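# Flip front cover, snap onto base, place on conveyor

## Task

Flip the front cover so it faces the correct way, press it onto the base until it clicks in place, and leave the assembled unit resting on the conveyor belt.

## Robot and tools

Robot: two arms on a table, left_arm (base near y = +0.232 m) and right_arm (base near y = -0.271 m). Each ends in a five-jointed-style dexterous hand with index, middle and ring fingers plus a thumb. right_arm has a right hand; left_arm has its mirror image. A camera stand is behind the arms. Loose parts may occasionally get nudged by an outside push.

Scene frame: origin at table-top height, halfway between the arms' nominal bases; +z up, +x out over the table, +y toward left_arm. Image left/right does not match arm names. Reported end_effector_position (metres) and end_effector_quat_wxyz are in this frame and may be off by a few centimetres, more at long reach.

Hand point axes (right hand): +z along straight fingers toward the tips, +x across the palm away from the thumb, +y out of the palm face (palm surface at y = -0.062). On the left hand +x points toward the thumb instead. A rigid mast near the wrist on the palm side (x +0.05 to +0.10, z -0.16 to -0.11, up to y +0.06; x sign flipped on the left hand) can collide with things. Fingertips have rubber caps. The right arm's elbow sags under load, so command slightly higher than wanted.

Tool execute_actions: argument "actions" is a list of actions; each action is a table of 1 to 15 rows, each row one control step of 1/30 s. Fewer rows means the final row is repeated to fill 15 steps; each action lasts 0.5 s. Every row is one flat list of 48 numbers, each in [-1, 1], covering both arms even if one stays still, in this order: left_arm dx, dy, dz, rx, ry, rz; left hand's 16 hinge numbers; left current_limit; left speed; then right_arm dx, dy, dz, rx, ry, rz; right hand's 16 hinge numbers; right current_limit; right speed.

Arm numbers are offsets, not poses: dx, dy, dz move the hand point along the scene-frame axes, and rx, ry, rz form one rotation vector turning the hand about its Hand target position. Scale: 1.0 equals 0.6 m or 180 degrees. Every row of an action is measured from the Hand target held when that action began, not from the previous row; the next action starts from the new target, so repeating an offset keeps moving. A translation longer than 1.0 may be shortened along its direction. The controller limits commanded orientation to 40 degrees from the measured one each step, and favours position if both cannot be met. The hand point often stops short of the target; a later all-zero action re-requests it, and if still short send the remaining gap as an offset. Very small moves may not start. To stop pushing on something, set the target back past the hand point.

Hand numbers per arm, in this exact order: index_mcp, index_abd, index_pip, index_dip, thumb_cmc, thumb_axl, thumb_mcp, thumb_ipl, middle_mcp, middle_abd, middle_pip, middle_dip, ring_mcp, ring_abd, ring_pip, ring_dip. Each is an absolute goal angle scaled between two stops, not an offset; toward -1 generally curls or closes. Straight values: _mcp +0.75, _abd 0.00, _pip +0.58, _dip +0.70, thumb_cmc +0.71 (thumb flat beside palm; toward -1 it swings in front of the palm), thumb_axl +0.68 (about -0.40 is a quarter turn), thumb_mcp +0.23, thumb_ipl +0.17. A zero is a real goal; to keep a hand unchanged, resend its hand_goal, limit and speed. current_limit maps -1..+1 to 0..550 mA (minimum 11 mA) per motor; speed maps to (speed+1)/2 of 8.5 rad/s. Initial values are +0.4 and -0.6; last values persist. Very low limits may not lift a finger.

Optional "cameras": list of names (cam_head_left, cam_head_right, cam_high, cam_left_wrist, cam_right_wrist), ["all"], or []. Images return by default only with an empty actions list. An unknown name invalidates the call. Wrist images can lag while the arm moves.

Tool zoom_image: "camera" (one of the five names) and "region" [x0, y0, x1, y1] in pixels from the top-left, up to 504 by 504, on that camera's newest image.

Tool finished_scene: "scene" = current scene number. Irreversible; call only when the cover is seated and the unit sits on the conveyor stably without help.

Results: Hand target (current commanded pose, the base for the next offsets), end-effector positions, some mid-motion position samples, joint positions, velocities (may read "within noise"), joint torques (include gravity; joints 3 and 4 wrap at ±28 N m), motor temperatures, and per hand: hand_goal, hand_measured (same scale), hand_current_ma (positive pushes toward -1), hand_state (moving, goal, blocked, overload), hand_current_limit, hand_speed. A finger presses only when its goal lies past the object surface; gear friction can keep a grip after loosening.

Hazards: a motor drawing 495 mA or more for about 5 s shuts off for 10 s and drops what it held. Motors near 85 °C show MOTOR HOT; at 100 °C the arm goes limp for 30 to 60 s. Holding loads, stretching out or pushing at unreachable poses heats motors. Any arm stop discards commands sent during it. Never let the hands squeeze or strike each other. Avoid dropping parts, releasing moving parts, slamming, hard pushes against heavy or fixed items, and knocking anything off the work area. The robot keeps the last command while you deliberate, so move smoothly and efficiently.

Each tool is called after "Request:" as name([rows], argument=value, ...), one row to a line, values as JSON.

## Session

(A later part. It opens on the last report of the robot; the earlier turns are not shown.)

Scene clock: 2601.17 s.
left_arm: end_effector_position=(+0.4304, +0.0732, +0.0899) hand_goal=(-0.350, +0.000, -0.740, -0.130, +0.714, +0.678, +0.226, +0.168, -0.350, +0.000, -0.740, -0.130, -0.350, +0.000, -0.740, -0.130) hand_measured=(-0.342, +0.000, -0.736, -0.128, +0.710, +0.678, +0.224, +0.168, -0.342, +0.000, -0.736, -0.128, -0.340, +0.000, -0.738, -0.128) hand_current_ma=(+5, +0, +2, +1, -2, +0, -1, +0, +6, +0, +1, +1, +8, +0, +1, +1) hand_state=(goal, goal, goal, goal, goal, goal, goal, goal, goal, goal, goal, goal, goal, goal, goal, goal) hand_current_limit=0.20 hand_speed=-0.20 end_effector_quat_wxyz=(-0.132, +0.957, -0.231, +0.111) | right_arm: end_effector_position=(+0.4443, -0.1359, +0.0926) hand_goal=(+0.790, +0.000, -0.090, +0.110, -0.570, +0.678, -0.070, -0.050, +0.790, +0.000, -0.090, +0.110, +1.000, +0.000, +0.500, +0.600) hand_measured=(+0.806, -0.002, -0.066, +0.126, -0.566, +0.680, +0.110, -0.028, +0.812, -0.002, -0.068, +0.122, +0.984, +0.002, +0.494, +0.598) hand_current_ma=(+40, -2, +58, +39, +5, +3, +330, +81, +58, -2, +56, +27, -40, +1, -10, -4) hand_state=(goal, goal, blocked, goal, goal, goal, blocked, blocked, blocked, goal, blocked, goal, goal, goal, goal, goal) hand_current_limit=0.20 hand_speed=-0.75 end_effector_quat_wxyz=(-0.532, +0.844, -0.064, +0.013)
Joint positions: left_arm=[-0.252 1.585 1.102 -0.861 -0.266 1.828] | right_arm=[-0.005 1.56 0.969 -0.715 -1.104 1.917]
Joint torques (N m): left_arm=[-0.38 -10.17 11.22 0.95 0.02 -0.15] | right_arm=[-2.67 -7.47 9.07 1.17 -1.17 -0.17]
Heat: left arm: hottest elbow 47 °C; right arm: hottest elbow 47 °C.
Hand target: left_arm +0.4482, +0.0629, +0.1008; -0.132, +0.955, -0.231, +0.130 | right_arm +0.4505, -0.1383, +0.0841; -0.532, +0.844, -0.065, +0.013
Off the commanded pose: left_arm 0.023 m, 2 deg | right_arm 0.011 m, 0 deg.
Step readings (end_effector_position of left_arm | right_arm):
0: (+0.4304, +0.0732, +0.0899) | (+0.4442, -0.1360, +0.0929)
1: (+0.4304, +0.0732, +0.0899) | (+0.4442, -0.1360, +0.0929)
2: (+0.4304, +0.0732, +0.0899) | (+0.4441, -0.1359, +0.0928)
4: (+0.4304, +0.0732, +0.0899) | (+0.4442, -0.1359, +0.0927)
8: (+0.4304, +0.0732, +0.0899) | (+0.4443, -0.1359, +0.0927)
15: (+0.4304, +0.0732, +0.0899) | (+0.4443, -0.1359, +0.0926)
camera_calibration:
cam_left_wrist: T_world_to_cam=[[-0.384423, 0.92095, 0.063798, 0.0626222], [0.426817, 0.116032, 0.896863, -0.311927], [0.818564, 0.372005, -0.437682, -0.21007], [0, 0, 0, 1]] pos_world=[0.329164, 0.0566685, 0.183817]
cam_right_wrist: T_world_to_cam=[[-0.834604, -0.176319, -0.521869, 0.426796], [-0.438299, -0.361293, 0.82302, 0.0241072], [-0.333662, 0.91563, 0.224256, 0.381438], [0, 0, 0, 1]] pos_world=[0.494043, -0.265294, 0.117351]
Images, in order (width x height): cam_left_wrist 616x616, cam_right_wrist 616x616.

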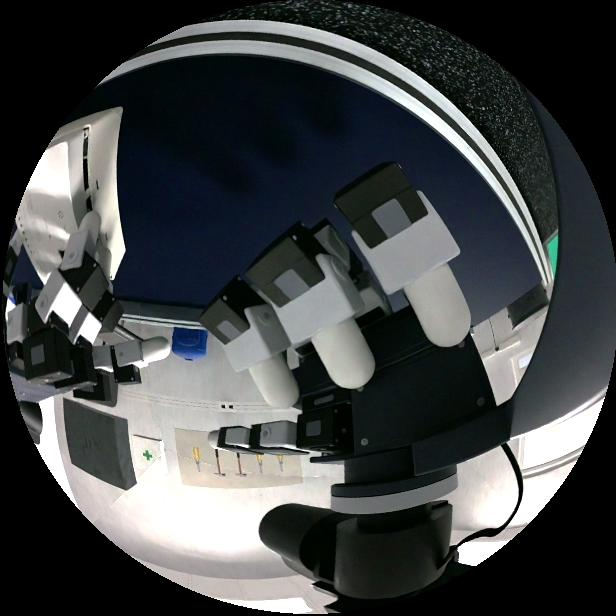

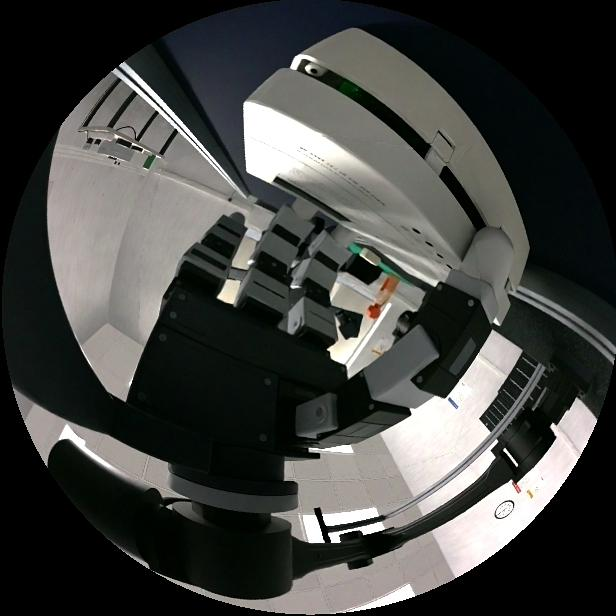

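Request:
execute_actions([
  [[0,0,0,0,0,0,-0.35,0,-0.74,-0.13,0.714,0.678,0.226,0.168,-0.35,0,-0.74,-0.13,-0.35,0,-0.74,-0.13,0.2,-0.2,0.0,0.0,-0.008,0,0,0,0.79,0,-0.09,0.11,-0.571,0.678,-0.07,-0.05,0.79,0,-0.09,0.11,1.0,0,0.5,0.6,0.2,-0.75]],
], cameras=["cam_left_wrist","cam_right_wrist"])

Request:
zoom_image(camera="cam_right_wrist", region=[280, 20, 540, 260])

Request:
zoom_image(camera="cam_left_wrist", region=[20, 100, 130, 240])

Scene clock: 2606.07 s.
left_arm: end_effector_position=(+0.4304, +0.0732, +0.0899) hand_goal=(-0.350, +0.000, -0.740, -0.130, +0.714, +0.678, +0.226, +0.168, -0.350, +0.000, -0.740, -0.130, -0.350, +0.000, -0.740, -0.130) hand_measured=(-0.342, +0.000, -0.736, -0.128, +0.710, +0.678, +0.224, +0.168, -0.342, +0.000, -0.736, -0.128, -0.340, +0.000, -0.738, -0.128) hand_current_ma=(+5, +0, +2, +1, -2, +0, -1, +0, +6, +0, +1, +1, +8, +0, +1, +1) hand_state=(goal, goal, goal, goal, goal, goal, goal, goal, goal, goal, goal, goal, goal, goal, goal, goal) hand_current_limit=0.20 hand_speed=-0.20 end_effector_quat_wxyz=(-0.132, +0.957, -0.231, +0.111) | right_arm: end_effector_position=(+0.4452, -0.1355, +0.0924) hand_goal=(+0.790, +0.000, -0.090, +0.110, -0.570, +0.678, -0.070, -0.050, +0.790, +0.000, -0.090, +0.110, +1.000, +0.000, +0.500, +0.600) hand_measured=(+0.806, -0.002, -0.066, +0.126, -0.562, +0.680, +0.110, -0.028, +0.812, +0.000, -0.068, +0.118, +0.984, +0.002, +0.494, +0.598) hand_current_ma=(+40, -1, +58, +39, +16, +3, +330, +81, +58, +0, +56, +16, -40, +1, -10, -4) hand_state=(goal, goal, blocked, goal, goal, goal, blocked, blocked, blocked, goal, blocked, goal, goal, goal, goal, goal) hand_current_limit=0.20 hand_speed=-0.75 end_effector_quat_wxyz=(-0.533, +0.843, -0.063, +0.014)
Joint positions: left_arm=[-0.252 1.585 1.102 -0.861 -0.266 1.828] | right_arm=[-0.006 1.562 0.969 -0.71 -1.108 1.917]
Joint torques (N m): left_arm=[-0.38 -10.23 11.22 0.96 0.02 -0.15] | right_arm=[-2.61 -7.06 8.55 1.5 -1.05 -0.17]
Heat: left arm: hottest elbow 47 °C; right arm: hottest elbow 47 °C.
Hand target: left_arm +0.4482, +0.0629, +0.1008; -0.132, +0.955, -0.231, +0.130 | right_arm +0.4506, -0.1384, +0.0793; -0.532, +0.844, -0.065, +0.013
Off the commanded pose: left_arm 0.023 m, 2 deg | right_arm 0.014 m, 0 deg.
Step readings (end_effector_position of left_arm | right_arm):
0: (+0.4304, +0.0732, +0.0899) | (+0.4443, -0.1359, +0.0926)
1: (+0.4304, +0.0732, +0.0899) | (+0.4443, -0.1359, +0.0926)
2: (+0.4304, +0.0732, +0.0899) | (+0.4445, -0.1359, +0.0926)
4: (+0.4304, +0.0732, +0.0899) | (+0.4448, -0.1358, +0.0925)
8: (+0.4304, +0.0732, +0.0899) | (+0.4451, -0.1356, +0.0924)
15: (+0.4304, +0.0732, +0.0899) | (+0.4452, -0.1355, +0.0924)
camera_calibration:
cam_left_wrist: T_world_to_cam=[[-0.384423, 0.92095, 0.063798, 0.0626222], [0.426817, 0.116032, 0.896863, -0.311927], [0.818564, 0.372005, -0.437682, -0.21007], [0, 0, 0, 1]] pos_world=[0.329164, 0.0566685, 0.183817]
cam_right_wrist: T_world_to_cam=[[-0.833009, -0.174941, -0.524874, 0.427238], [-0.44049, -0.364318, 0.820513, 0.025487], [-0.334762, 0.914696, 0.22642, 0.381561], [0, 0, 0, 1]] pos_world=[0.494852, -0.264985, 0.11694]
Images, in order (width x height): cam_left_wrist 616x616, cam_right_wrist 616x616.

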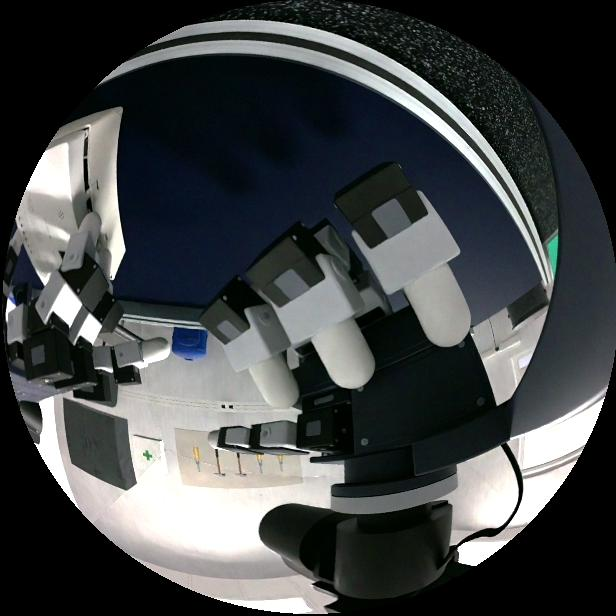

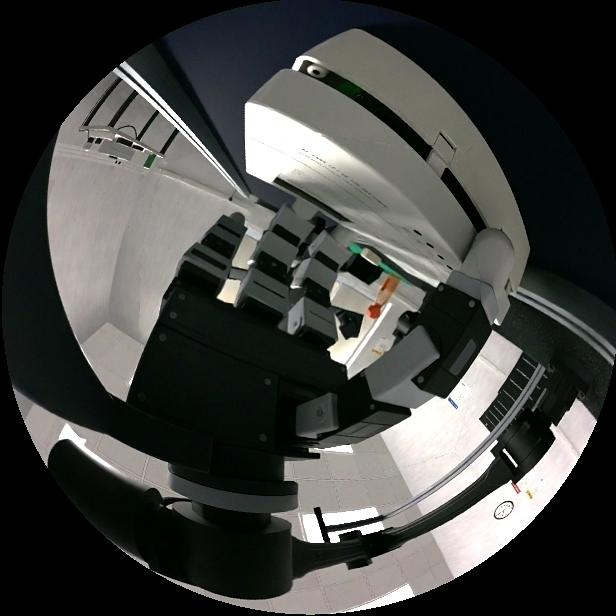

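Scaled by 1.938 from the camera's 616x616 image, which has a finer 880x880 frame.

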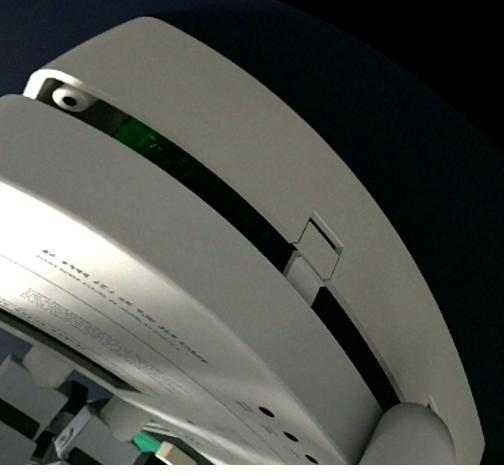

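Scaled by 3.600 from the camera's 616x616 image, which has a finer 880x880 frame.

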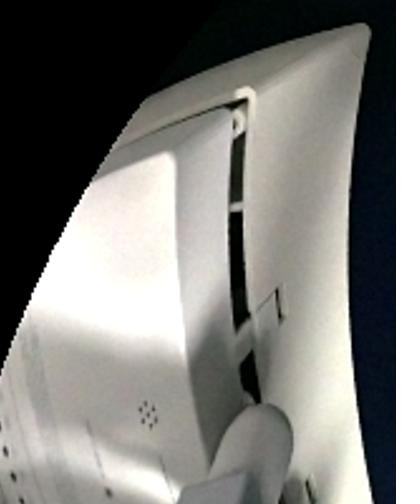

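Request:
execute_actions([
  [[0,0,0,0,0,0,-0.35,0,-0.74,-0.13,0.714,0.678,0.226,0.168,-0.35,0,-0.74,-0.13,-0.35,0,-0.74,-0.13,0.2,-0.2,-0.002,-0.001,-0.01,0,0,0,0.79,0,-0.09,0.11,-0.571,0.678,-0.07,-0.05,0.79,0,-0.09,0.11,1.0,0,0.5,0.6,0.2,-0.75]],
  [[0,0,0,0,0,0,-0.35,0,-0.74,-0.13,0.714,0.678,0.226,0.168,-0.35,0,-0.74,-0.13,-0.35,0,-0.74,-0.13,0.2,-0.2,-0.002,-0.001,-0.01,0,0,0,0.79,0,-0.09,0.11,-0.571,0.678,-0.07,-0.05,0.79,0,-0.09,0.11,1.0,0,0.5,0.6,0.2,-0.75]],
], cameras=["cam_left_wrist","cam_right_wrist"])

Request:
zoom_image(camera="cam_right_wrist", region=[400, 120, 480, 200])

Request:
zoom_image(camera="cam_left_wrist", region=[20, 100, 130, 240])

Scene clock: 2617.57 s.
left_arm: end_effector_position=(+0.4304, +0.0732, +0.0899) hand_goal=(-0.350, +0.000, -0.740, -0.130, +0.714, +0.678, +0.226, +0.168, -0.350, +0.000, -0.740, -0.130, -0.350, +0.000, -0.740, -0.130) hand_measured=(-0.342, +0.000, -0.736, -0.128, +0.710, +0.678, +0.224, +0.168, -0.342, +0.000, -0.736, -0.128, -0.340, +0.000, -0.738, -0.128) hand_current_ma=(+5, +0, +2, +1, -2, +0, -1, +0, +6, +0, +1, +1, +8, +0, +1, +1) hand_state=(goal, goal, goal, goal, goal, goal, goal, goal, goal, goal, goal, goal, goal, goal, goal, goal) hand_current_limit=0.20 hand_speed=-0.20 end_effector_quat_wxyz=(-0.132, +0.957, -0.231, +0.111) | right_arm: end_effector_position=(+0.4503, -0.1353, +0.0861) hand_goal=(+0.790, +0.000, -0.090, +0.110, -0.570, +0.678, -0.070, -0.050, +0.790, +0.000, -0.090, +0.110, +1.000, +0.000, +0.500, +0.600) hand_measured=(+0.808, +0.000, -0.066, +0.126, -0.554, +0.682, +0.110, -0.028, +0.810, +0.000, -0.072, +0.118, +0.984, +0.002, +0.494, +0.598) hand_current_ma=(+44, +1, +62, +38, +38, +7, +330, +81, +50, +0, +44, +15, -40, +1, -10, -4) hand_state=(goal, goal, blocked, goal, goal, goal, blocked, blocked, goal, goal, goal, goal, goal, goal, goal, goal) hand_current_limit=0.20 hand_speed=-0.75 end_effector_quat_wxyz=(-0.536, +0.842, -0.062, +0.017)
Joint positions: left_arm=[-0.252 1.585 1.102 -0.861 -0.266 1.828] | right_arm=[-0.008 1.581 0.969 -0.681 -1.114 1.921]
Joint torques (N m): left_arm=[-0.38 -10.17 11.21 0.95 0.02 -0.15] | right_arm=[-2.61 -7.59 6.76 1.47 -0.82 -0.27]
Heat: left arm: hottest elbow 47 °C; right arm: hottest elbow 47 °C.
Hand target: left_arm +0.4482, +0.0629, +0.1008; -0.132, +0.955, -0.231, +0.130 | right_arm +0.4481, -0.1395, +0.0674; -0.532, +0.844, -0.065, +0.013
Off the commanded pose: left_arm 0.023 m, 2 deg | right_arm 0.019 m, 1 deg.
Step readings (end_effector_position of left_arm | right_arm):
0: (+0.4304, +0.0732, +0.0899) | (+0.4452, -0.1355, +0.0924)
1: (+0.4304, +0.0732, +0.0899) | (+0.4452, -0.1355, +0.0924)
2: (+0.4304, +0.0732, +0.0899) | (+0.4454, -0.1355, +0.0923)
4: (+0.4304, +0.0732, +0.0899) | (+0.4463, -0.1353, +0.0923)
8: (+0.4304, +0.0732, +0.0899) | (+0.4470, -0.1353, +0.0920)
15: (+0.4304, +0.0732, +0.0899) | (+0.4472, -0.1352, +0.0920)
16: (+0.4304, +0.0732, +0.0899) | (+0.4472, -0.1352, +0.0920)
17: (+0.4304, +0.0732, +0.0899) | (+0.4475, -0.1351, +0.0919)
19: (+0.4304, +0.0732, +0.0899) | (+0.4483, -0.1353, +0.0914)
23: (+0.4304, +0.0732, +0.0899) | (+0.4495, -0.1354, +0.0890)
30: (+0.4304, +0.0732, +0.0899) | (+0.4502, -0.1353, +0.0862)
camera_calibration:
cam_left_wrist: T_world_to_cam=[[-0.384423, 0.92095, 0.063798, 0.0626222], [0.426817, 0.116032, 0.896863, -0.311927], [0.818564, 0.372005, -0.437682, -0.21007], [0, 0, 0, 1]] pos_world=[0.329164, 0.0566685, 0.183817]
cam_right_wrist: T_world_to_cam=[[-0.829795, -0.169666, -0.531652, 0.42805], [-0.446717, -0.369059, 0.815009, 0.0356666], [-0.33449, 0.913788, 0.230451, 0.383963], [0, 0, 0, 1]] pos_world=[0.499559, -0.265072, 0.11002]
Images, in order (width x height): cam_left_wrist 616x616, cam_right_wrist 616x616.

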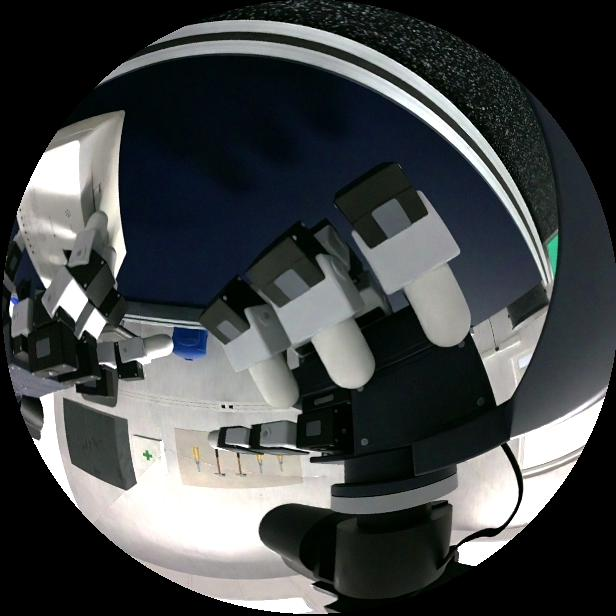

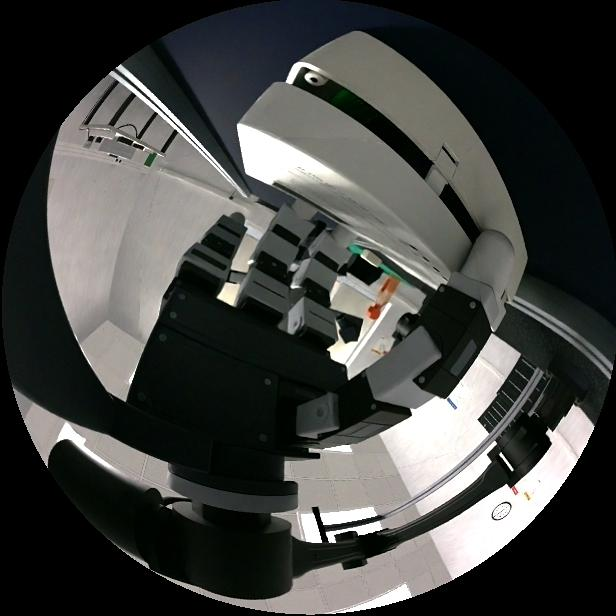

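Scaled by 6.300 from the camera's 616x616 image, which has a finer 880x880 frame.

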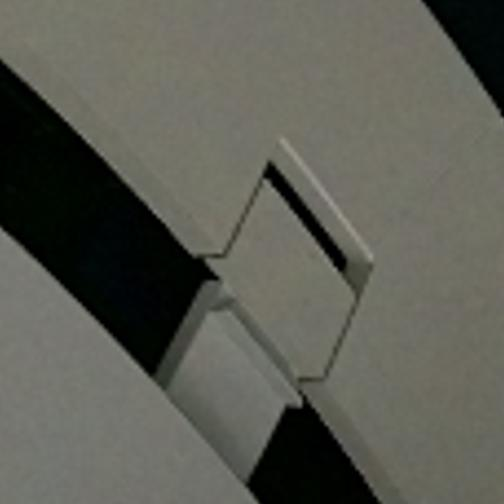

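Scaled by 3.600 from the camera's 616x616 image, which has a finer 880x880 frame.

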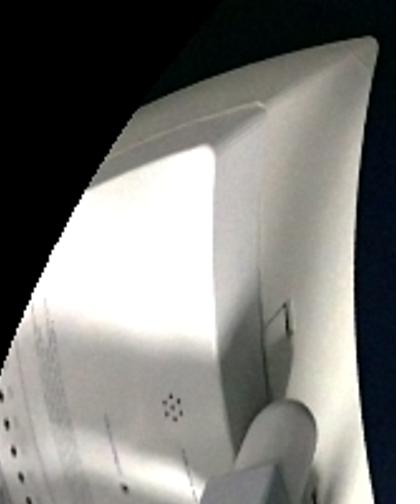

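Request:
execute_actions(actions=[])

Request:
zoom_image(camera="cam_head_left", region=[225, 250, 315, 350])

Request:
zoom_image(camera="cam_head_right", region=[225, 250, 315, 350])

Request:
zoom_image(camera="cam_high", region=[170, 165, 280, 260])

Request:
zoom_image(camera="cam_left_wrist", region=[20, 110, 110, 200])

Request:
zoom_image(camera="cam_right_wrist", region=[230, 20, 540, 330])

Scene clock: 2644.33 s.
left_arm: end_effector_position=(+0.4304, +0.0732, +0.0899) hand_goal=(-0.350, +0.000, -0.740, -0.130, +0.714, +0.678, +0.226, +0.168, -0.350, +0.000, -0.740, -0.130, -0.350, +0.000, -0.740, -0.130) hand_measured=(-0.342, +0.000, -0.736, -0.128, +0.710, +0.678, +0.224, +0.168, -0.342, +0.000, -0.736, -0.128, -0.340, +0.000, -0.738, -0.128) hand_current_ma=(+5, +0, +2, +1, -2, +0, -1, +0, +6, +0, +1, +1, +8, +0, +1, +1) hand_state=(goal, goal, goal, goal, goal, goal, goal, goal, goal, goal, goal, goal, goal, goal, goal, goal) hand_current_limit=0.20 hand_speed=-0.20 end_effector_quat_wxyz=(-0.132, +0.957, -0.231, +0.111) | right_arm: end_effector_position=(+0.4503, -0.1353, +0.0861) hand_goal=(+0.790, +0.000, -0.090, +0.110, -0.570, +0.678, -0.070, -0.050, +0.790, +0.000, -0.090, +0.110, +1.000, +0.000, +0.500, +0.600) hand_measured=(+0.808, +0.000, -0.066, +0.126, -0.554, +0.682, +0.110, -0.028, +0.810, +0.000, -0.072, +0.118, +0.984, +0.002, +0.494, +0.598) hand_current_ma=(+44, +1, +62, +38, +38, +7, +330, +81, +50, +0, +44, +15, -40, +1, -10, -4) hand_state=(goal, goal, blocked, goal, goal, goal, blocked, blocked, goal, goal, goal, goal, goal, goal, goal, goal) hand_current_limit=0.20 hand_speed=-0.75 end_effector_quat_wxyz=(-0.536, +0.842, -0.062, +0.017)
Joint positions: left_arm=[-0.252 1.585 1.102 -0.861 -0.266 1.828] | right_arm=[-0.008 1.581 0.969 -0.681 -1.114 1.921]
Joint velocities: within noise
Joint torques (N m): left_arm=[-0.38 -10.23 11.21 0.95 0.02 -0.15] | right_arm=[-2.61 -7.65 6.76 1.47 -0.82 -0.27]
Motor temperatures (°C): left_arm=[30 32 47 29 28 28] | right_arm=[27 34 46 25 34 25]
Heat: left arm: hottest elbow 47 °C; right arm: hottest elbow 46 °C.
Hand target: left_arm +0.4482, +0.0629, +0.1008; -0.132, +0.955, -0.231, +0.130 | right_arm +0.4481, -0.1395, +0.0674; -0.532, +0.844, -0.065, +0.013
Off the commanded pose: left_arm 0.023 m, 2 deg | right_arm 0.019 m, 1 deg.
camera_calibration:
cam_left_wrist: T_world_to_cam=[[-0.384423, 0.92095, 0.063798, 0.0626222], [0.426817, 0.116032, 0.896863, -0.311927], [0.818564, 0.372005, -0.437682, -0.21007], [0, 0, 0, 1]] pos_world=[0.329164, 0.0566685, 0.183817]
cam_right_wrist: T_world_to_cam=[[-0.829795, -0.169666, -0.531652, 0.42805], [-0.446717, -0.369059, 0.815009, 0.0356666], [-0.33449, 0.913788, 0.230451, 0.383963], [0, 0, 0, 1]] pos_world=[0.499559, -0.265072, 0.11002]

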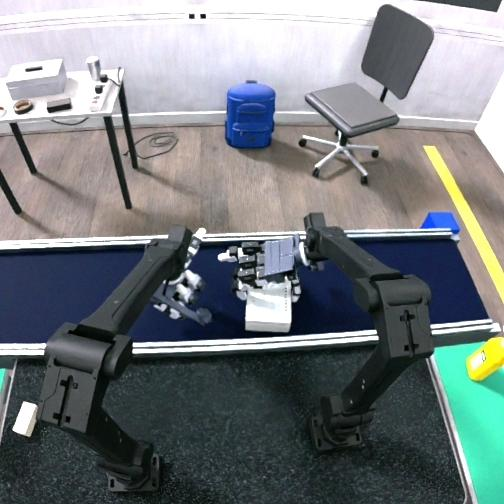

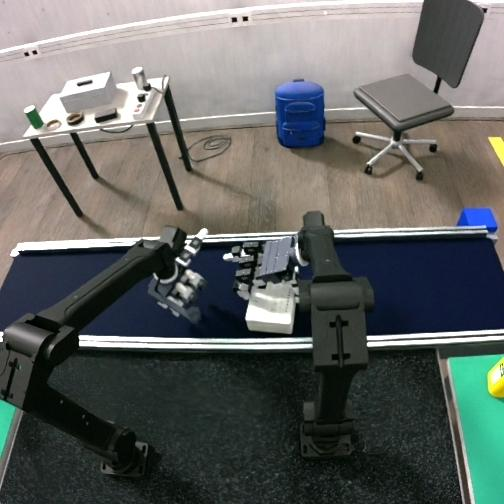

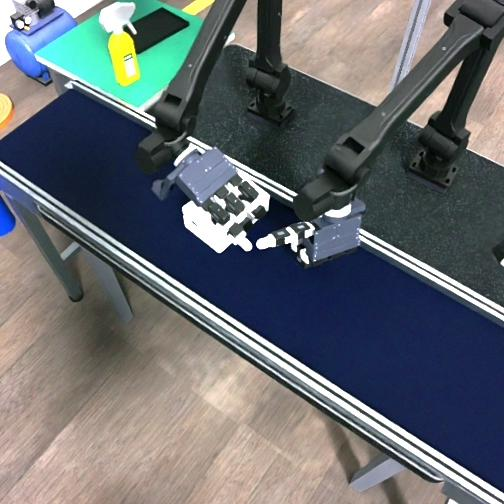

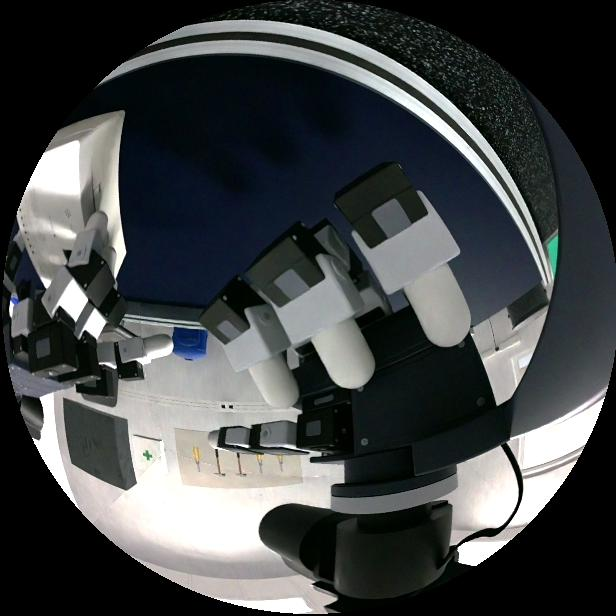

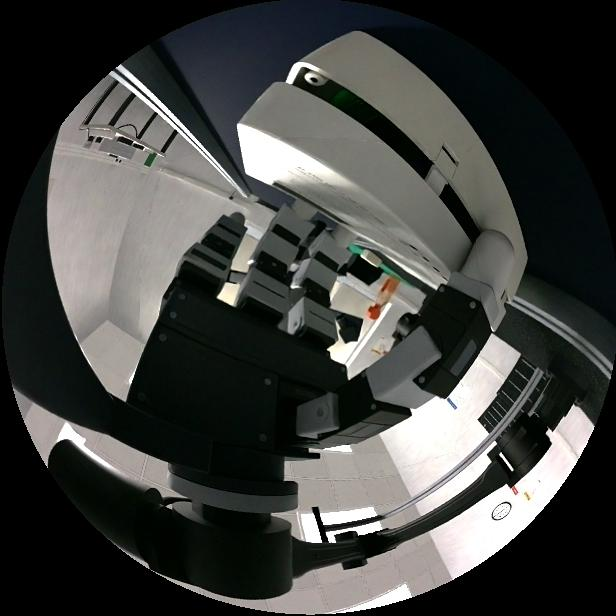

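Scaled by 5.040.

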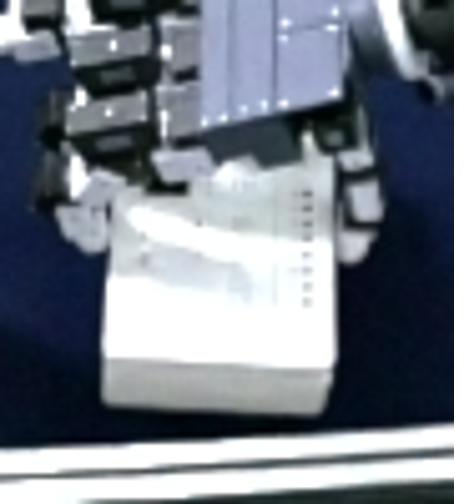

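Scaled by 5.040.

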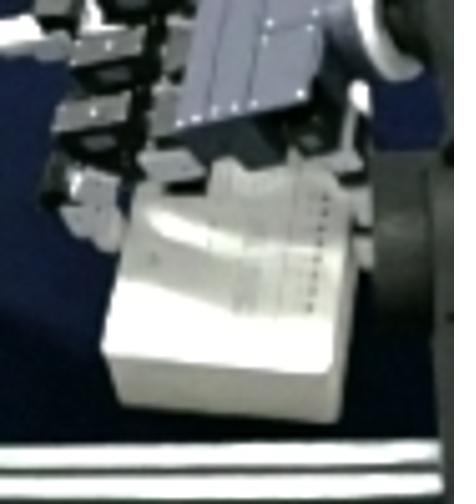

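Scaled by 4.582.

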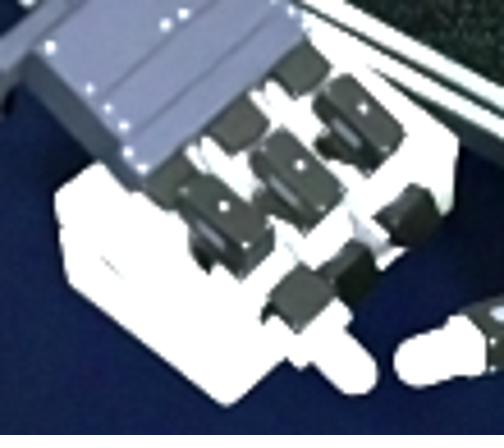

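Scaled by 5.600 from the camera's 616x616 image, which has a finer 880x880 frame.

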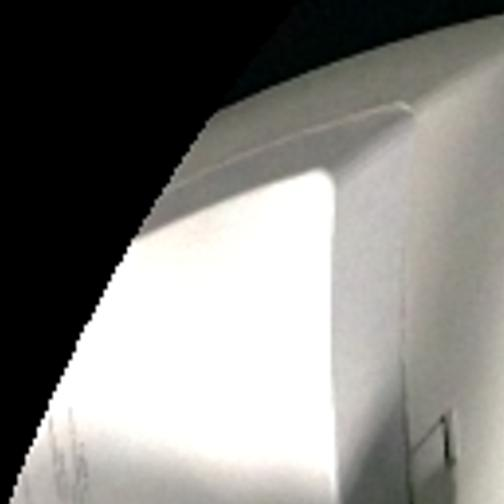

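Scaled by 1.626 from the camera's 616x616 image, which has a finer 880x880 frame.

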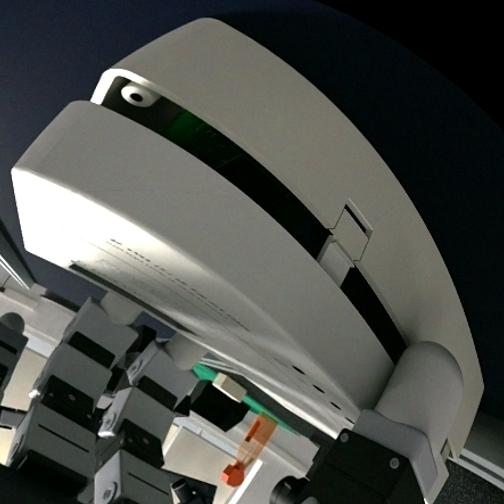

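Request:
execute_actions([
  [[0,0,0,0,0,0,-0.35,0,-0.74,-0.13,0.714,0.678,0.226,0.168,-0.35,0,-0.74,-0.13,-0.35,0,-0.74,-0.13,0.2,-0.2,0.0,0.008,0.0,0,0,0.008,0.79,0,-0.09,0.11,-0.571,0.678,-0.07,-0.05,0.79,0,-0.09,0.11,1.0,0,0.5,0.6,0.2,-0.75]],
], cameras=["cam_left_wrist","cam_right_wrist"])

Request:
zoom_image(camera="cam_right_wrist", region=[400, 120, 480, 200])

Request:
zoom_image(camera="cam_left_wrist", region=[20, 100, 130, 240])

Scene clock: 2672.40 s.
left_arm: end_effector_position=(+0.4304, +0.0732, +0.0899) hand_goal=(-0.350, +0.000, -0.740, -0.130, +0.714, +0.678, +0.226, +0.168, -0.350, +0.000, -0.740, -0.130, -0.350, +0.000, -0.740, -0.130) hand_measured=(-0.342, +0.000, -0.736, -0.128, +0.710, +0.678, +0.224, +0.168, -0.342, +0.000, -0.736, -0.128, -0.340, +0.000, -0.738, -0.128) hand_current_ma=(+5, +0, +2, +1, -2, +0, -1, +0, +6, +0, +1, +1, +8, +0, +1, +1) hand_state=(goal, goal, goal, goal, goal, goal, goal, goal, goal, goal, goal, goal, goal, goal, goal, goal) hand_current_limit=0.20 hand_speed=-0.20 end_effector_quat_wxyz=(-0.132, +0.957, -0.231, +0.111) | right_arm: end_effector_position=(+0.4505, -0.1354, +0.0840) hand_goal=(+0.790, +0.000, -0.090, +0.110, -0.570, +0.678, -0.070, -0.050, +0.790, +0.000, -0.090, +0.110, +1.000, +0.000, +0.500, +0.600) hand_measured=(+0.812, +0.000, -0.066, +0.122, -0.554, +0.682, +0.110, -0.028, +0.808, +0.000, -0.072, +0.118, +0.984, +0.002, +0.494, +0.598) hand_current_ma=(+56, +1, +62, +26, +38, +7, +330, +81, +45, +0, +44, +15, -40, +1, -10, -4) hand_state=(blocked, goal, blocked, goal, goal, goal, blocked, blocked, goal, goal, goal, goal, goal, goal, goal, goal) hand_current_limit=0.20 hand_speed=-0.75 end_effector_quat_wxyz=(-0.536, +0.842, -0.060, +0.017)
Joint positions: left_arm=[-0.252 1.585 1.102 -0.861 -0.266 1.828] | right_arm=[-0.008 1.586 0.969 -0.683 -1.115 1.911]
Joint torques (N m): left_arm=[-0.38 -10.23 11.22 0.95 0.02 -0.15] | right_arm=[-1.67 -7.18 8.01 0.44 -0.9 -0.47]
Heat: left arm: hottest elbow 47 °C; right arm: hottest elbow 46 °C.
Hand target: left_arm +0.4482, +0.0629, +0.1008; -0.132, +0.955, -0.231, +0.130 | right_arm +0.4481, -0.1347, +0.0673; -0.532, +0.845, -0.055, +0.007
Off the commanded pose: left_arm 0.023 m, 2 deg | right_arm 0.017 m, 1 deg.
Step readings (end_effector_position of left_arm | right_arm):
0: (+0.4304, +0.0732, +0.0899) | (+0.4503, -0.1353, +0.0861)
1: (+0.4304, +0.0732, +0.0899) | (+0.4503, -0.1353, +0.0859)
2: (+0.4304, +0.0732, +0.0899) | (+0.4503, -0.1353, +0.0859)
4: (+0.4304, +0.0732, +0.0899) | (+0.4503, -0.1354, +0.0854)
8: (+0.4304, +0.0732, +0.0899) | (+0.4505, -0.1354, +0.0842)
15: (+0.4304, +0.0732, +0.0899) | (+0.4504, -0.1354, +0.0840)
camera_calibration:
cam_left_wrist: T_world_to_cam=[[-0.384423, 0.92095, 0.063798, 0.0626222], [0.426817, 0.116032, 0.896863, -0.311927], [0.818564, 0.372005, -0.437682, -0.21007], [0, 0, 0, 1]] pos_world=[0.329164, 0.0566685, 0.183817]
cam_right_wrist: T_world_to_cam=[[-0.82777, -0.173239, -0.533653, 0.425851], [-0.447092, -0.370976, 0.813932, 0.0373632], [-0.338977, 0.91234, 0.229629, 0.386371], [0, 0, 0, 1]] pos_world=[0.500182, -0.264867, 0.108123]
Images, in order (width x height): cam_left_wrist 616x616, cam_right_wrist 616x616.

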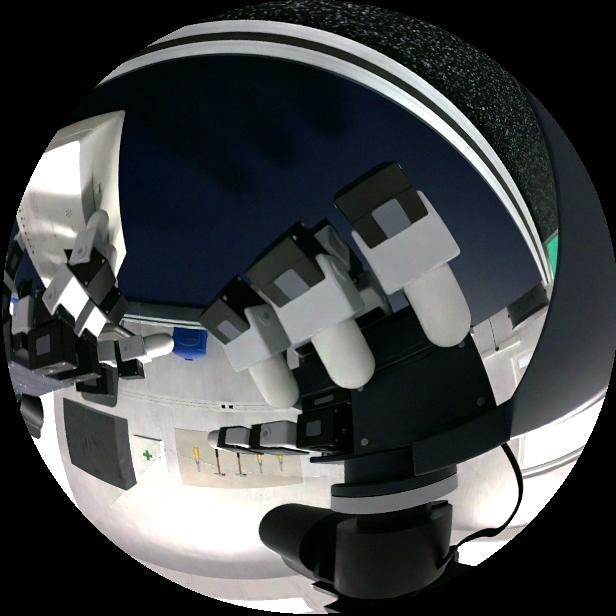

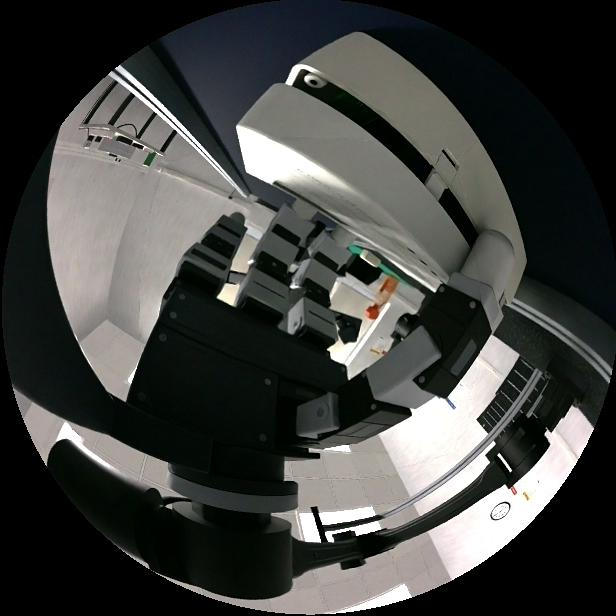

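Scaled by 6.300 from the camera's 616x616 image, which has a finer 880x880 frame.

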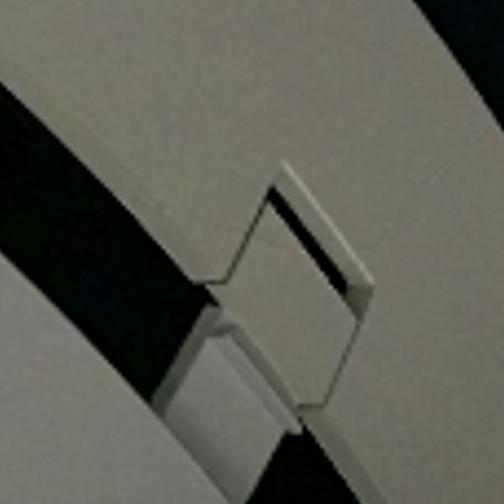

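Scaled by 3.600 from the camera's 616x616 image, which has a finer 880x880 frame.

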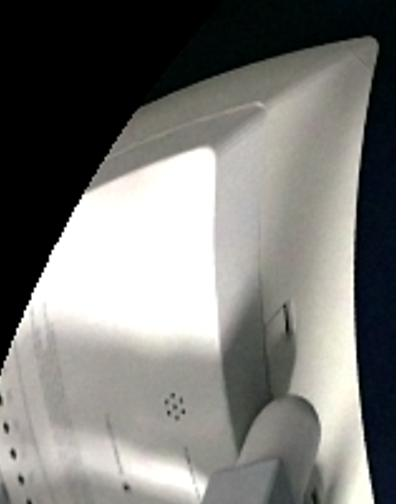

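Request:
execute_actions([
  [[0,0,0,0,0,0,-0.35,0,-0.74,-0.13,0.714,0.678,0.226,0.168,-0.35,0,-0.74,-0.13,-0.35,0,-0.74,-0.13,0.2,-0.2,0.004,0.0,0.022,0,0,-0.005,0.79,0,-0.09,0.11,-0.571,0.678,-0.07,-0.05,0.79,0,-0.09,0.11,1.0,0,0.5,0.6,0.2,-0.75]],
  [[0,0,0,0,0,0,-0.35,0,-0.74,-0.13,0.714,0.678,0.226,0.168,-0.35,0,-0.74,-0.13,-0.35,0,-0.74,-0.13,0.2,-0.2,0.0,0.0,0.008,0,0,0,0.85,0,-0.05,0.13,-0.571,0.678,0.0,-0.08,0.85,0,-0.05,0.13,1.0,0,0.5,0.6,0.2,-0.75]],
  [[0,0,0,0,0,0,-0.35,0,-0.74,-0.13,0.714,0.678,0.226,0.168,-0.35,0,-0.74,-0.13,-0.35,0,-0.74,-0.13,0.2,-0.2,0.0,0.0,0.0,0,0,0,0.92,0,0.0,0.17,-0.571,0.678,0.15,-0.1,0.92,0,0.0,0.17,1.0,0,0.5,0.6,0.2,-0.75]],
], cameras=["cam_left_wrist","cam_right_wrist"])

Scene clock: 2687.20 s.
left_arm: end_effector_position=(+0.4304, +0.0732, +0.0899) hand_goal=(-0.350, +0.000, -0.740, -0.130, +0.714, +0.678, +0.226, +0.168, -0.350, +0.000, -0.740, -0.130, -0.350, +0.000, -0.740, -0.130) hand_measured=(-0.342, +0.000, -0.736, -0.128, +0.710, +0.678, +0.224, +0.168, -0.342, +0.000, -0.736, -0.128, -0.340, +0.000, -0.738, -0.128) hand_current_ma=(+5, +0, +2, +1, -2, +0, -1, +0, +6, +0, +1, +1, +8, +0, +1, +1) hand_state=(goal, goal, goal, goal, goal, goal, goal, goal, goal, goal, goal, goal, goal, goal, goal, goal) hand_current_limit=0.20 hand_speed=-0.20 end_effector_quat_wxyz=(-0.132, +0.957, -0.231, +0.111) | right_arm: end_effector_position=(+0.4476, -0.1374, +0.0826) hand_goal=(+0.920, +0.000, +0.000, +0.170, -0.570, +0.678, +0.150, -0.100, +0.920, +0.000, +0.000, +0.170, +1.000, +0.000, +0.500, +0.600) hand_measured=(+0.900, +0.000, -0.006, +0.168, -0.568, +0.680, +0.146, -0.098, +0.902, +0.000, -0.004, +0.168, +0.984, +0.002, +0.494, +0.598) hand_current_ma=(-53, +1, -10, -4, +2, +4, -8, +5, -46, -1, -8, -4, -40, +1, -10, -4) hand_state=(blocked, goal, goal, goal, goal, goal, goal, goal, goal, goal, goal, goal, goal, goal, goal, goal) hand_current_limit=0.20 hand_speed=-0.75 end_effector_quat_wxyz=(-0.532, +0.844, -0.065, +0.012)
Joint positions: left_arm=[-0.252 1.585 1.102 -0.861 -0.266 1.828] | right_arm=[-0.009 1.586 0.969 -0.698 -1.105 1.911]
Joint torques (N m): left_arm=[-0.38 -10.23 11.21 0.95 0.02 -0.15] | right_arm=[-1.61 -9.64 9.43 0.29 -1.16 -0.11]
Heat: left arm: hottest elbow 47 °C; right arm: hottest elbow 46 °C.
Hand target: left_arm +0.4482, +0.0629, +0.1008; -0.132, +0.955, -0.231, +0.130 | right_arm +0.4505, -0.1347, +0.0853; -0.532, +0.844, -0.061, +0.011
Off the commanded pose: left_arm 0.023 m, 2 deg | right_arm 0.005 m, 0 deg.
Step readings (end_effector_position of left_arm | right_arm):
0: (+0.4304, +0.0732, +0.0899) | (+0.4505, -0.1354, +0.0840)
1: (+0.4304, +0.0732, +0.0899) | (+0.4505, -0.1354, +0.0840)
2: (+0.4304, +0.0732, +0.0899) | (+0.4504, -0.1354, +0.0840)
4: (+0.4304, +0.0732, +0.0899) | (+0.4503, -0.1354, +0.0840)
8: (+0.4304, +0.0732, +0.0899) | (+0.4502, -0.1354, +0.0840)
15: (+0.4304, +0.0732, +0.0899) | (+0.4502, -0.1354, +0.0840)
16: (+0.4304, +0.0732, +0.0899) | (+0.4502, -0.1354, +0.0839)
17: (+0.4304, +0.0732, +0.0899) | (+0.4498, -0.1358, +0.0836)
19: (+0.4304, +0.0732, +0.0899) | (+0.4488, -0.1366, +0.0830)
23: (+0.4304, +0.0732, +0.0899) | (+0.4481, -0.1372, +0.0828)
30: (+0.4304, +0.0732, +0.0899) | (+0.4479, -0.1373, +0.0827)
31: (+0.4304, +0.0732, +0.0899) | (+0.4479, -0.1373, +0.0827)
32: (+0.4304, +0.0732, +0.0899) | (+0.4478, -0.1375, +0.0826)
34: (+0.4304, +0.0732, +0.0899) | (+0.4476, -0.1374, +0.0826)
38: (+0.4304, +0.0732, +0.0899) | (+0.4476, -0.1374, +0.0826)
45: (+0.4304, +0.0732, +0.0899) | (+0.4476, -0.1374, +0.0826)
camera_calibration:
cam_left_wrist: T_world_to_cam=[[-0.384423, 0.92095, 0.063798, 0.0626222], [0.426817, 0.116032, 0.896863, -0.311927], [0.818564, 0.372005, -0.437682, -0.21007], [0, 0, 0, 1]] pos_world=[0.329164, 0.0566685, 0.183817]
cam_right_wrist: T_world_to_cam=[[-0.836121, -0.175701, -0.519645, 0.424738], [-0.436403, -0.360887, 0.824204, 0.0322787], [-0.332346, 0.915909, 0.225069, 0.385486], [0, 0, 0, 1]] pos_world=[0.497334, -0.266795, 0.107348]
Images, in order (width x height): cam_left_wrist 616x616, cam_right_wrist 616x616.

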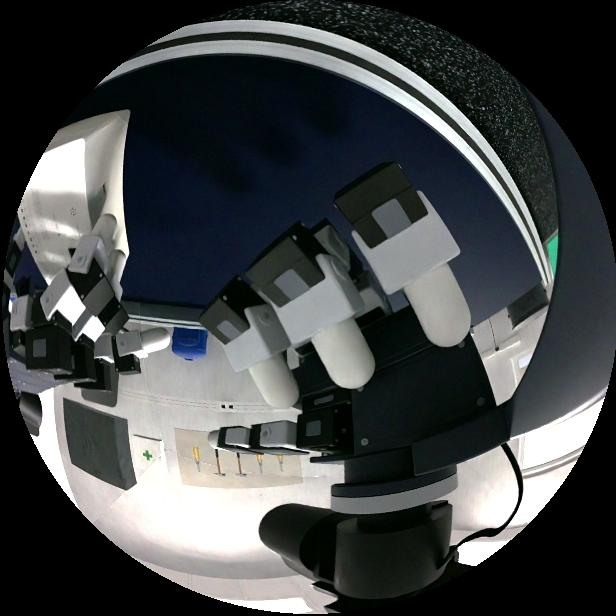

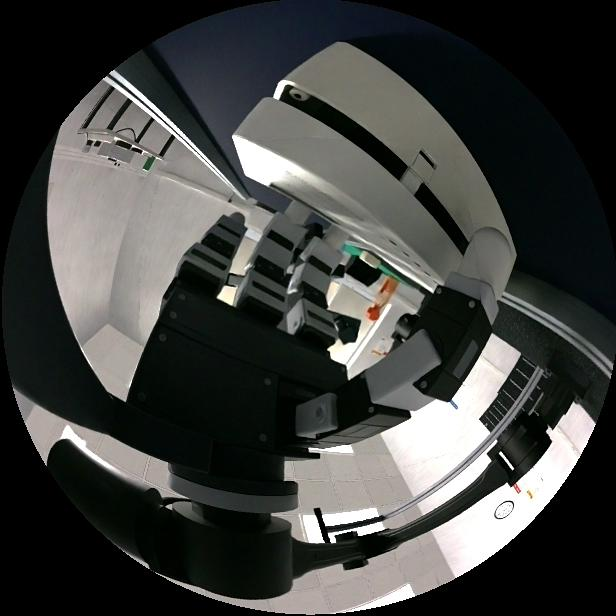

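Request:
zoom_image(camera="cam_left_wrist", region=[20, 100, 130, 240])

Request:
zoom_image(camera="cam_right_wrist", region=[230, 20, 540, 330])

Request:
zoom_image(camera="cam_right_wrist", region=[380, 130, 460, 210])

Scaled by 3.600 from the camera's 616x616 image, which has a finer 880x880 frame.

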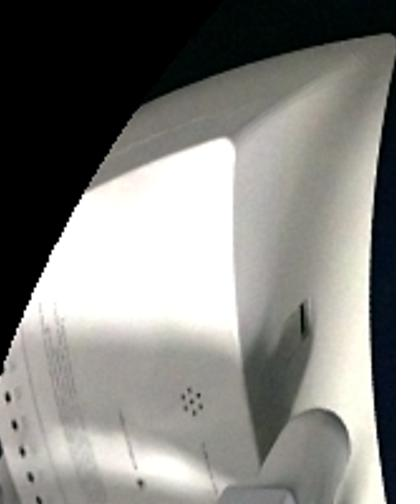

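Scaled by 1.626 from the camera's 616x616 image, which has a finer 880x880 frame.

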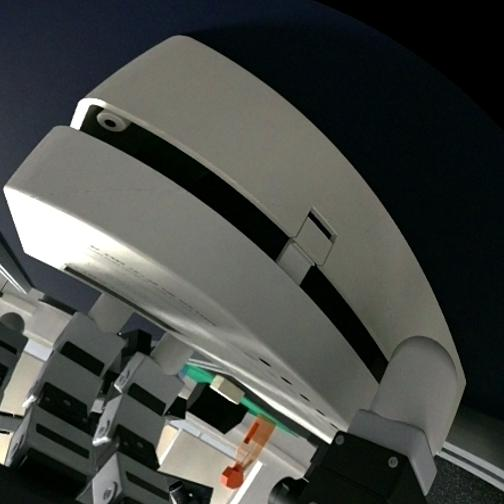

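Scaled by 6.300 from the camera's 616x616 image, which has a finer 880x880 frame.

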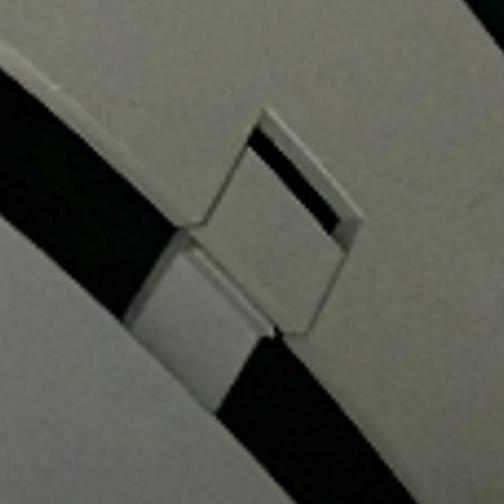

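Request:
execute_actions([
  [[0,0,0,0,0,0,-0.35,0,-0.74,-0.13,0.714,0.678,0.226,0.168,-0.35,0,-0.74,-0.13,-0.35,0,-0.74,-0.13,0.2,-0.2,0.0,-0.002,0.01,0,0,0,0.96,0,0.025,0.19,-0.571,0.678,0.2247,-0.1027,0.96,0,0.025,0.19,1.0,0,0.5,0.6,0.1,-0.75]],
  [[0,0,0,0,0,0,-0.35,0,-0.74,-0.13,0.714,0.678,0.226,0.168,-0.35,0,-0.74,-0.13,-0.35,0,-0.74,-0.13,0.2,-0.2,0.01,-0.002,0.015,0,0,0,0.96,0,0.025,0.19,-0.571,0.678,0.2247,-0.1027,0.96,0,0.025,0.19,1.0,0,0.5,0.6,0.1,-0.75]],
  [[0,0,0,0,0,0,-0.35,0,-0.74,-0.13,0.714,0.678,0.226,0.168,-0.35,0,-0.74,-0.13,-0.35,0,-0.74,-0.13,0.2,-0.2,0.01,-0.002,0.02,0,0,0,0.96,0,0.025,0.19,-0.571,0.678,0.2247,-0.1027,0.96,0,0.025,0.19,1.0,0,0.5,0.6,0.1,-0.75]],
], cameras=["cam_right_wrist"])

Scene clock: 2696.40 s.
left_arm: end_effector_position=(+0.4304, +0.0732, +0.0899) hand_goal=(-0.350, +0.000, -0.740, -0.130, +0.714, +0.678, +0.226, +0.168, -0.350, +0.000, -0.740, -0.130, -0.350, +0.000, -0.740, -0.130) hand_measured=(-0.342, +0.000, -0.736, -0.128, +0.710, +0.678, +0.224, +0.168, -0.342, +0.000, -0.736, -0.128, -0.340, +0.000, -0.738, -0.128) hand_current_ma=(+5, +0, +2, +1, -2, +0, -1, +0, +6, +0, +1, +1, +8, +0, +1, +1) hand_state=(goal, goal, goal, goal, goal, goal, goal, goal, goal, goal, goal, goal, goal, goal, goal, goal) hand_current_limit=0.20 hand_speed=-0.20 end_effector_quat_wxyz=(-0.132, +0.957, -0.231, +0.111) | right_arm: end_effector_position=(+0.4415, -0.1377, +0.0945) hand_goal=(+0.960, +0.000, +0.026, +0.190, -0.570, +0.678, +0.224, -0.102, +0.960, +0.000, +0.026, +0.190, +1.000, +0.000, +0.500, +0.600) hand_measured=(+0.938, +0.000, +0.020, +0.186, -0.570, +0.680, +0.220, -0.100, +0.942, +0.000, +0.020, +0.188, +0.984, +0.002, +0.494, +0.598) hand_current_ma=(-56, +1, -12, -5, +1, +4, -10, +4, -48, -1, -9, -4, -40, +1, -10, -4) hand_state=(blocked, goal, goal, goal, goal, goal, goal, goal, goal, goal, goal, goal, goal, goal, goal, goal) hand_current_limit=0.10 hand_speed=-0.75 end_effector_quat_wxyz=(-0.529, +0.845, -0.078, -0.012)
Joint positions: left_arm=[-0.252 1.585 1.102 -0.861 -0.266 1.828] | right_arm=[-0.009 1.583 1.004 -0.797 -1.106 1.902]
Joint torques (N m): left_arm=[-0.38 -10.17 11.22 0.95 0.02 -0.15] | right_arm=[-2.37 -10.52 12.68 0.25 -1.22 -0.19]
Heat: left arm: hottest elbow 47 °C; right arm: hottest elbow 46 °C.
Hand target: left_arm +0.4482, +0.0629, +0.1008; -0.132, +0.955, -0.231, +0.130 | right_arm +0.4626, -0.1383, +0.1124; -0.532, +0.844, -0.061, +0.011
Off the commanded pose: left_arm 0.023 m, 2 deg | right_arm 0.028 m, 3 deg.
Step readings (end_effector_position of left_arm | right_arm):
0: (+0.4304, +0.0732, +0.0899) | (+0.4476, -0.1374, +0.0826)
1: (+0.4304, +0.0732, +0.0899) | (+0.4476, -0.1374, +0.0826)
2: (+0.4304, +0.0732, +0.0899) | (+0.4471, -0.1374, +0.0826)
4: (+0.4304, +0.0732, +0.0899) | (+0.4456, -0.1375, +0.0826)
8: (+0.4304, +0.0732, +0.0899) | (+0.4436, -0.1375, +0.0825)
15: (+0.4304, +0.0732, +0.0899) | (+0.4427, -0.1375, +0.0825)
16: (+0.4304, +0.0732, +0.0899) | (+0.4426, -0.1375, +0.0825)
17: (+0.4304, +0.0732, +0.0899) | (+0.4419, -0.1376, +0.0825)
19: (+0.4304, +0.0732, +0.0899) | (+0.4397, -0.1376, +0.0825)
23: (+0.4304, +0.0732, +0.0899) | (+0.4366, -0.1377, +0.0826)
30: (+0.4304, +0.0732, +0.0899) | (+0.4353, -0.1378, +0.0826)
31: (+0.4304, +0.0732, +0.0899) | (+0.4353, -0.1378, +0.0827)
32: (+0.4304, +0.0732, +0.0899) | (+0.4349, -0.1378, +0.0830)
34: (+0.4304, +0.0732, +0.0899) | (+0.4350, -0.1378, +0.0851)
38: (+0.4304, +0.0732, +0.0899) | (+0.4393, -0.1377, +0.0907)
45: (+0.4304, +0.0732, +0.0899) | (+0.4419, -0.1376, +0.0945)
camera_calibration:
cam_right_wrist: T_world_to_cam=[[-0.862199, -0.18006, -0.473489, 0.432299], [-0.389771, -0.361214, 0.847115, -0.00304791], [-0.323562, 0.914933, 0.241256, 0.375472], [0, 0, 0, 1]] pos_world=[0.493028, -0.266793, 0.116686]
Images, in order (width x height): cam_right_wrist 616x616.

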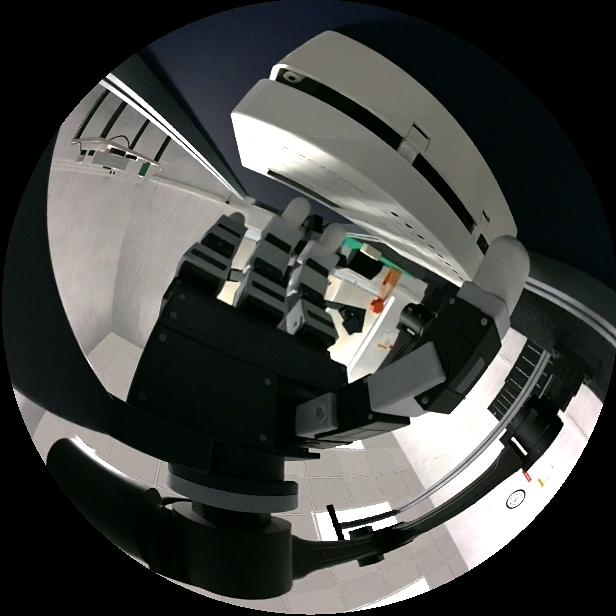

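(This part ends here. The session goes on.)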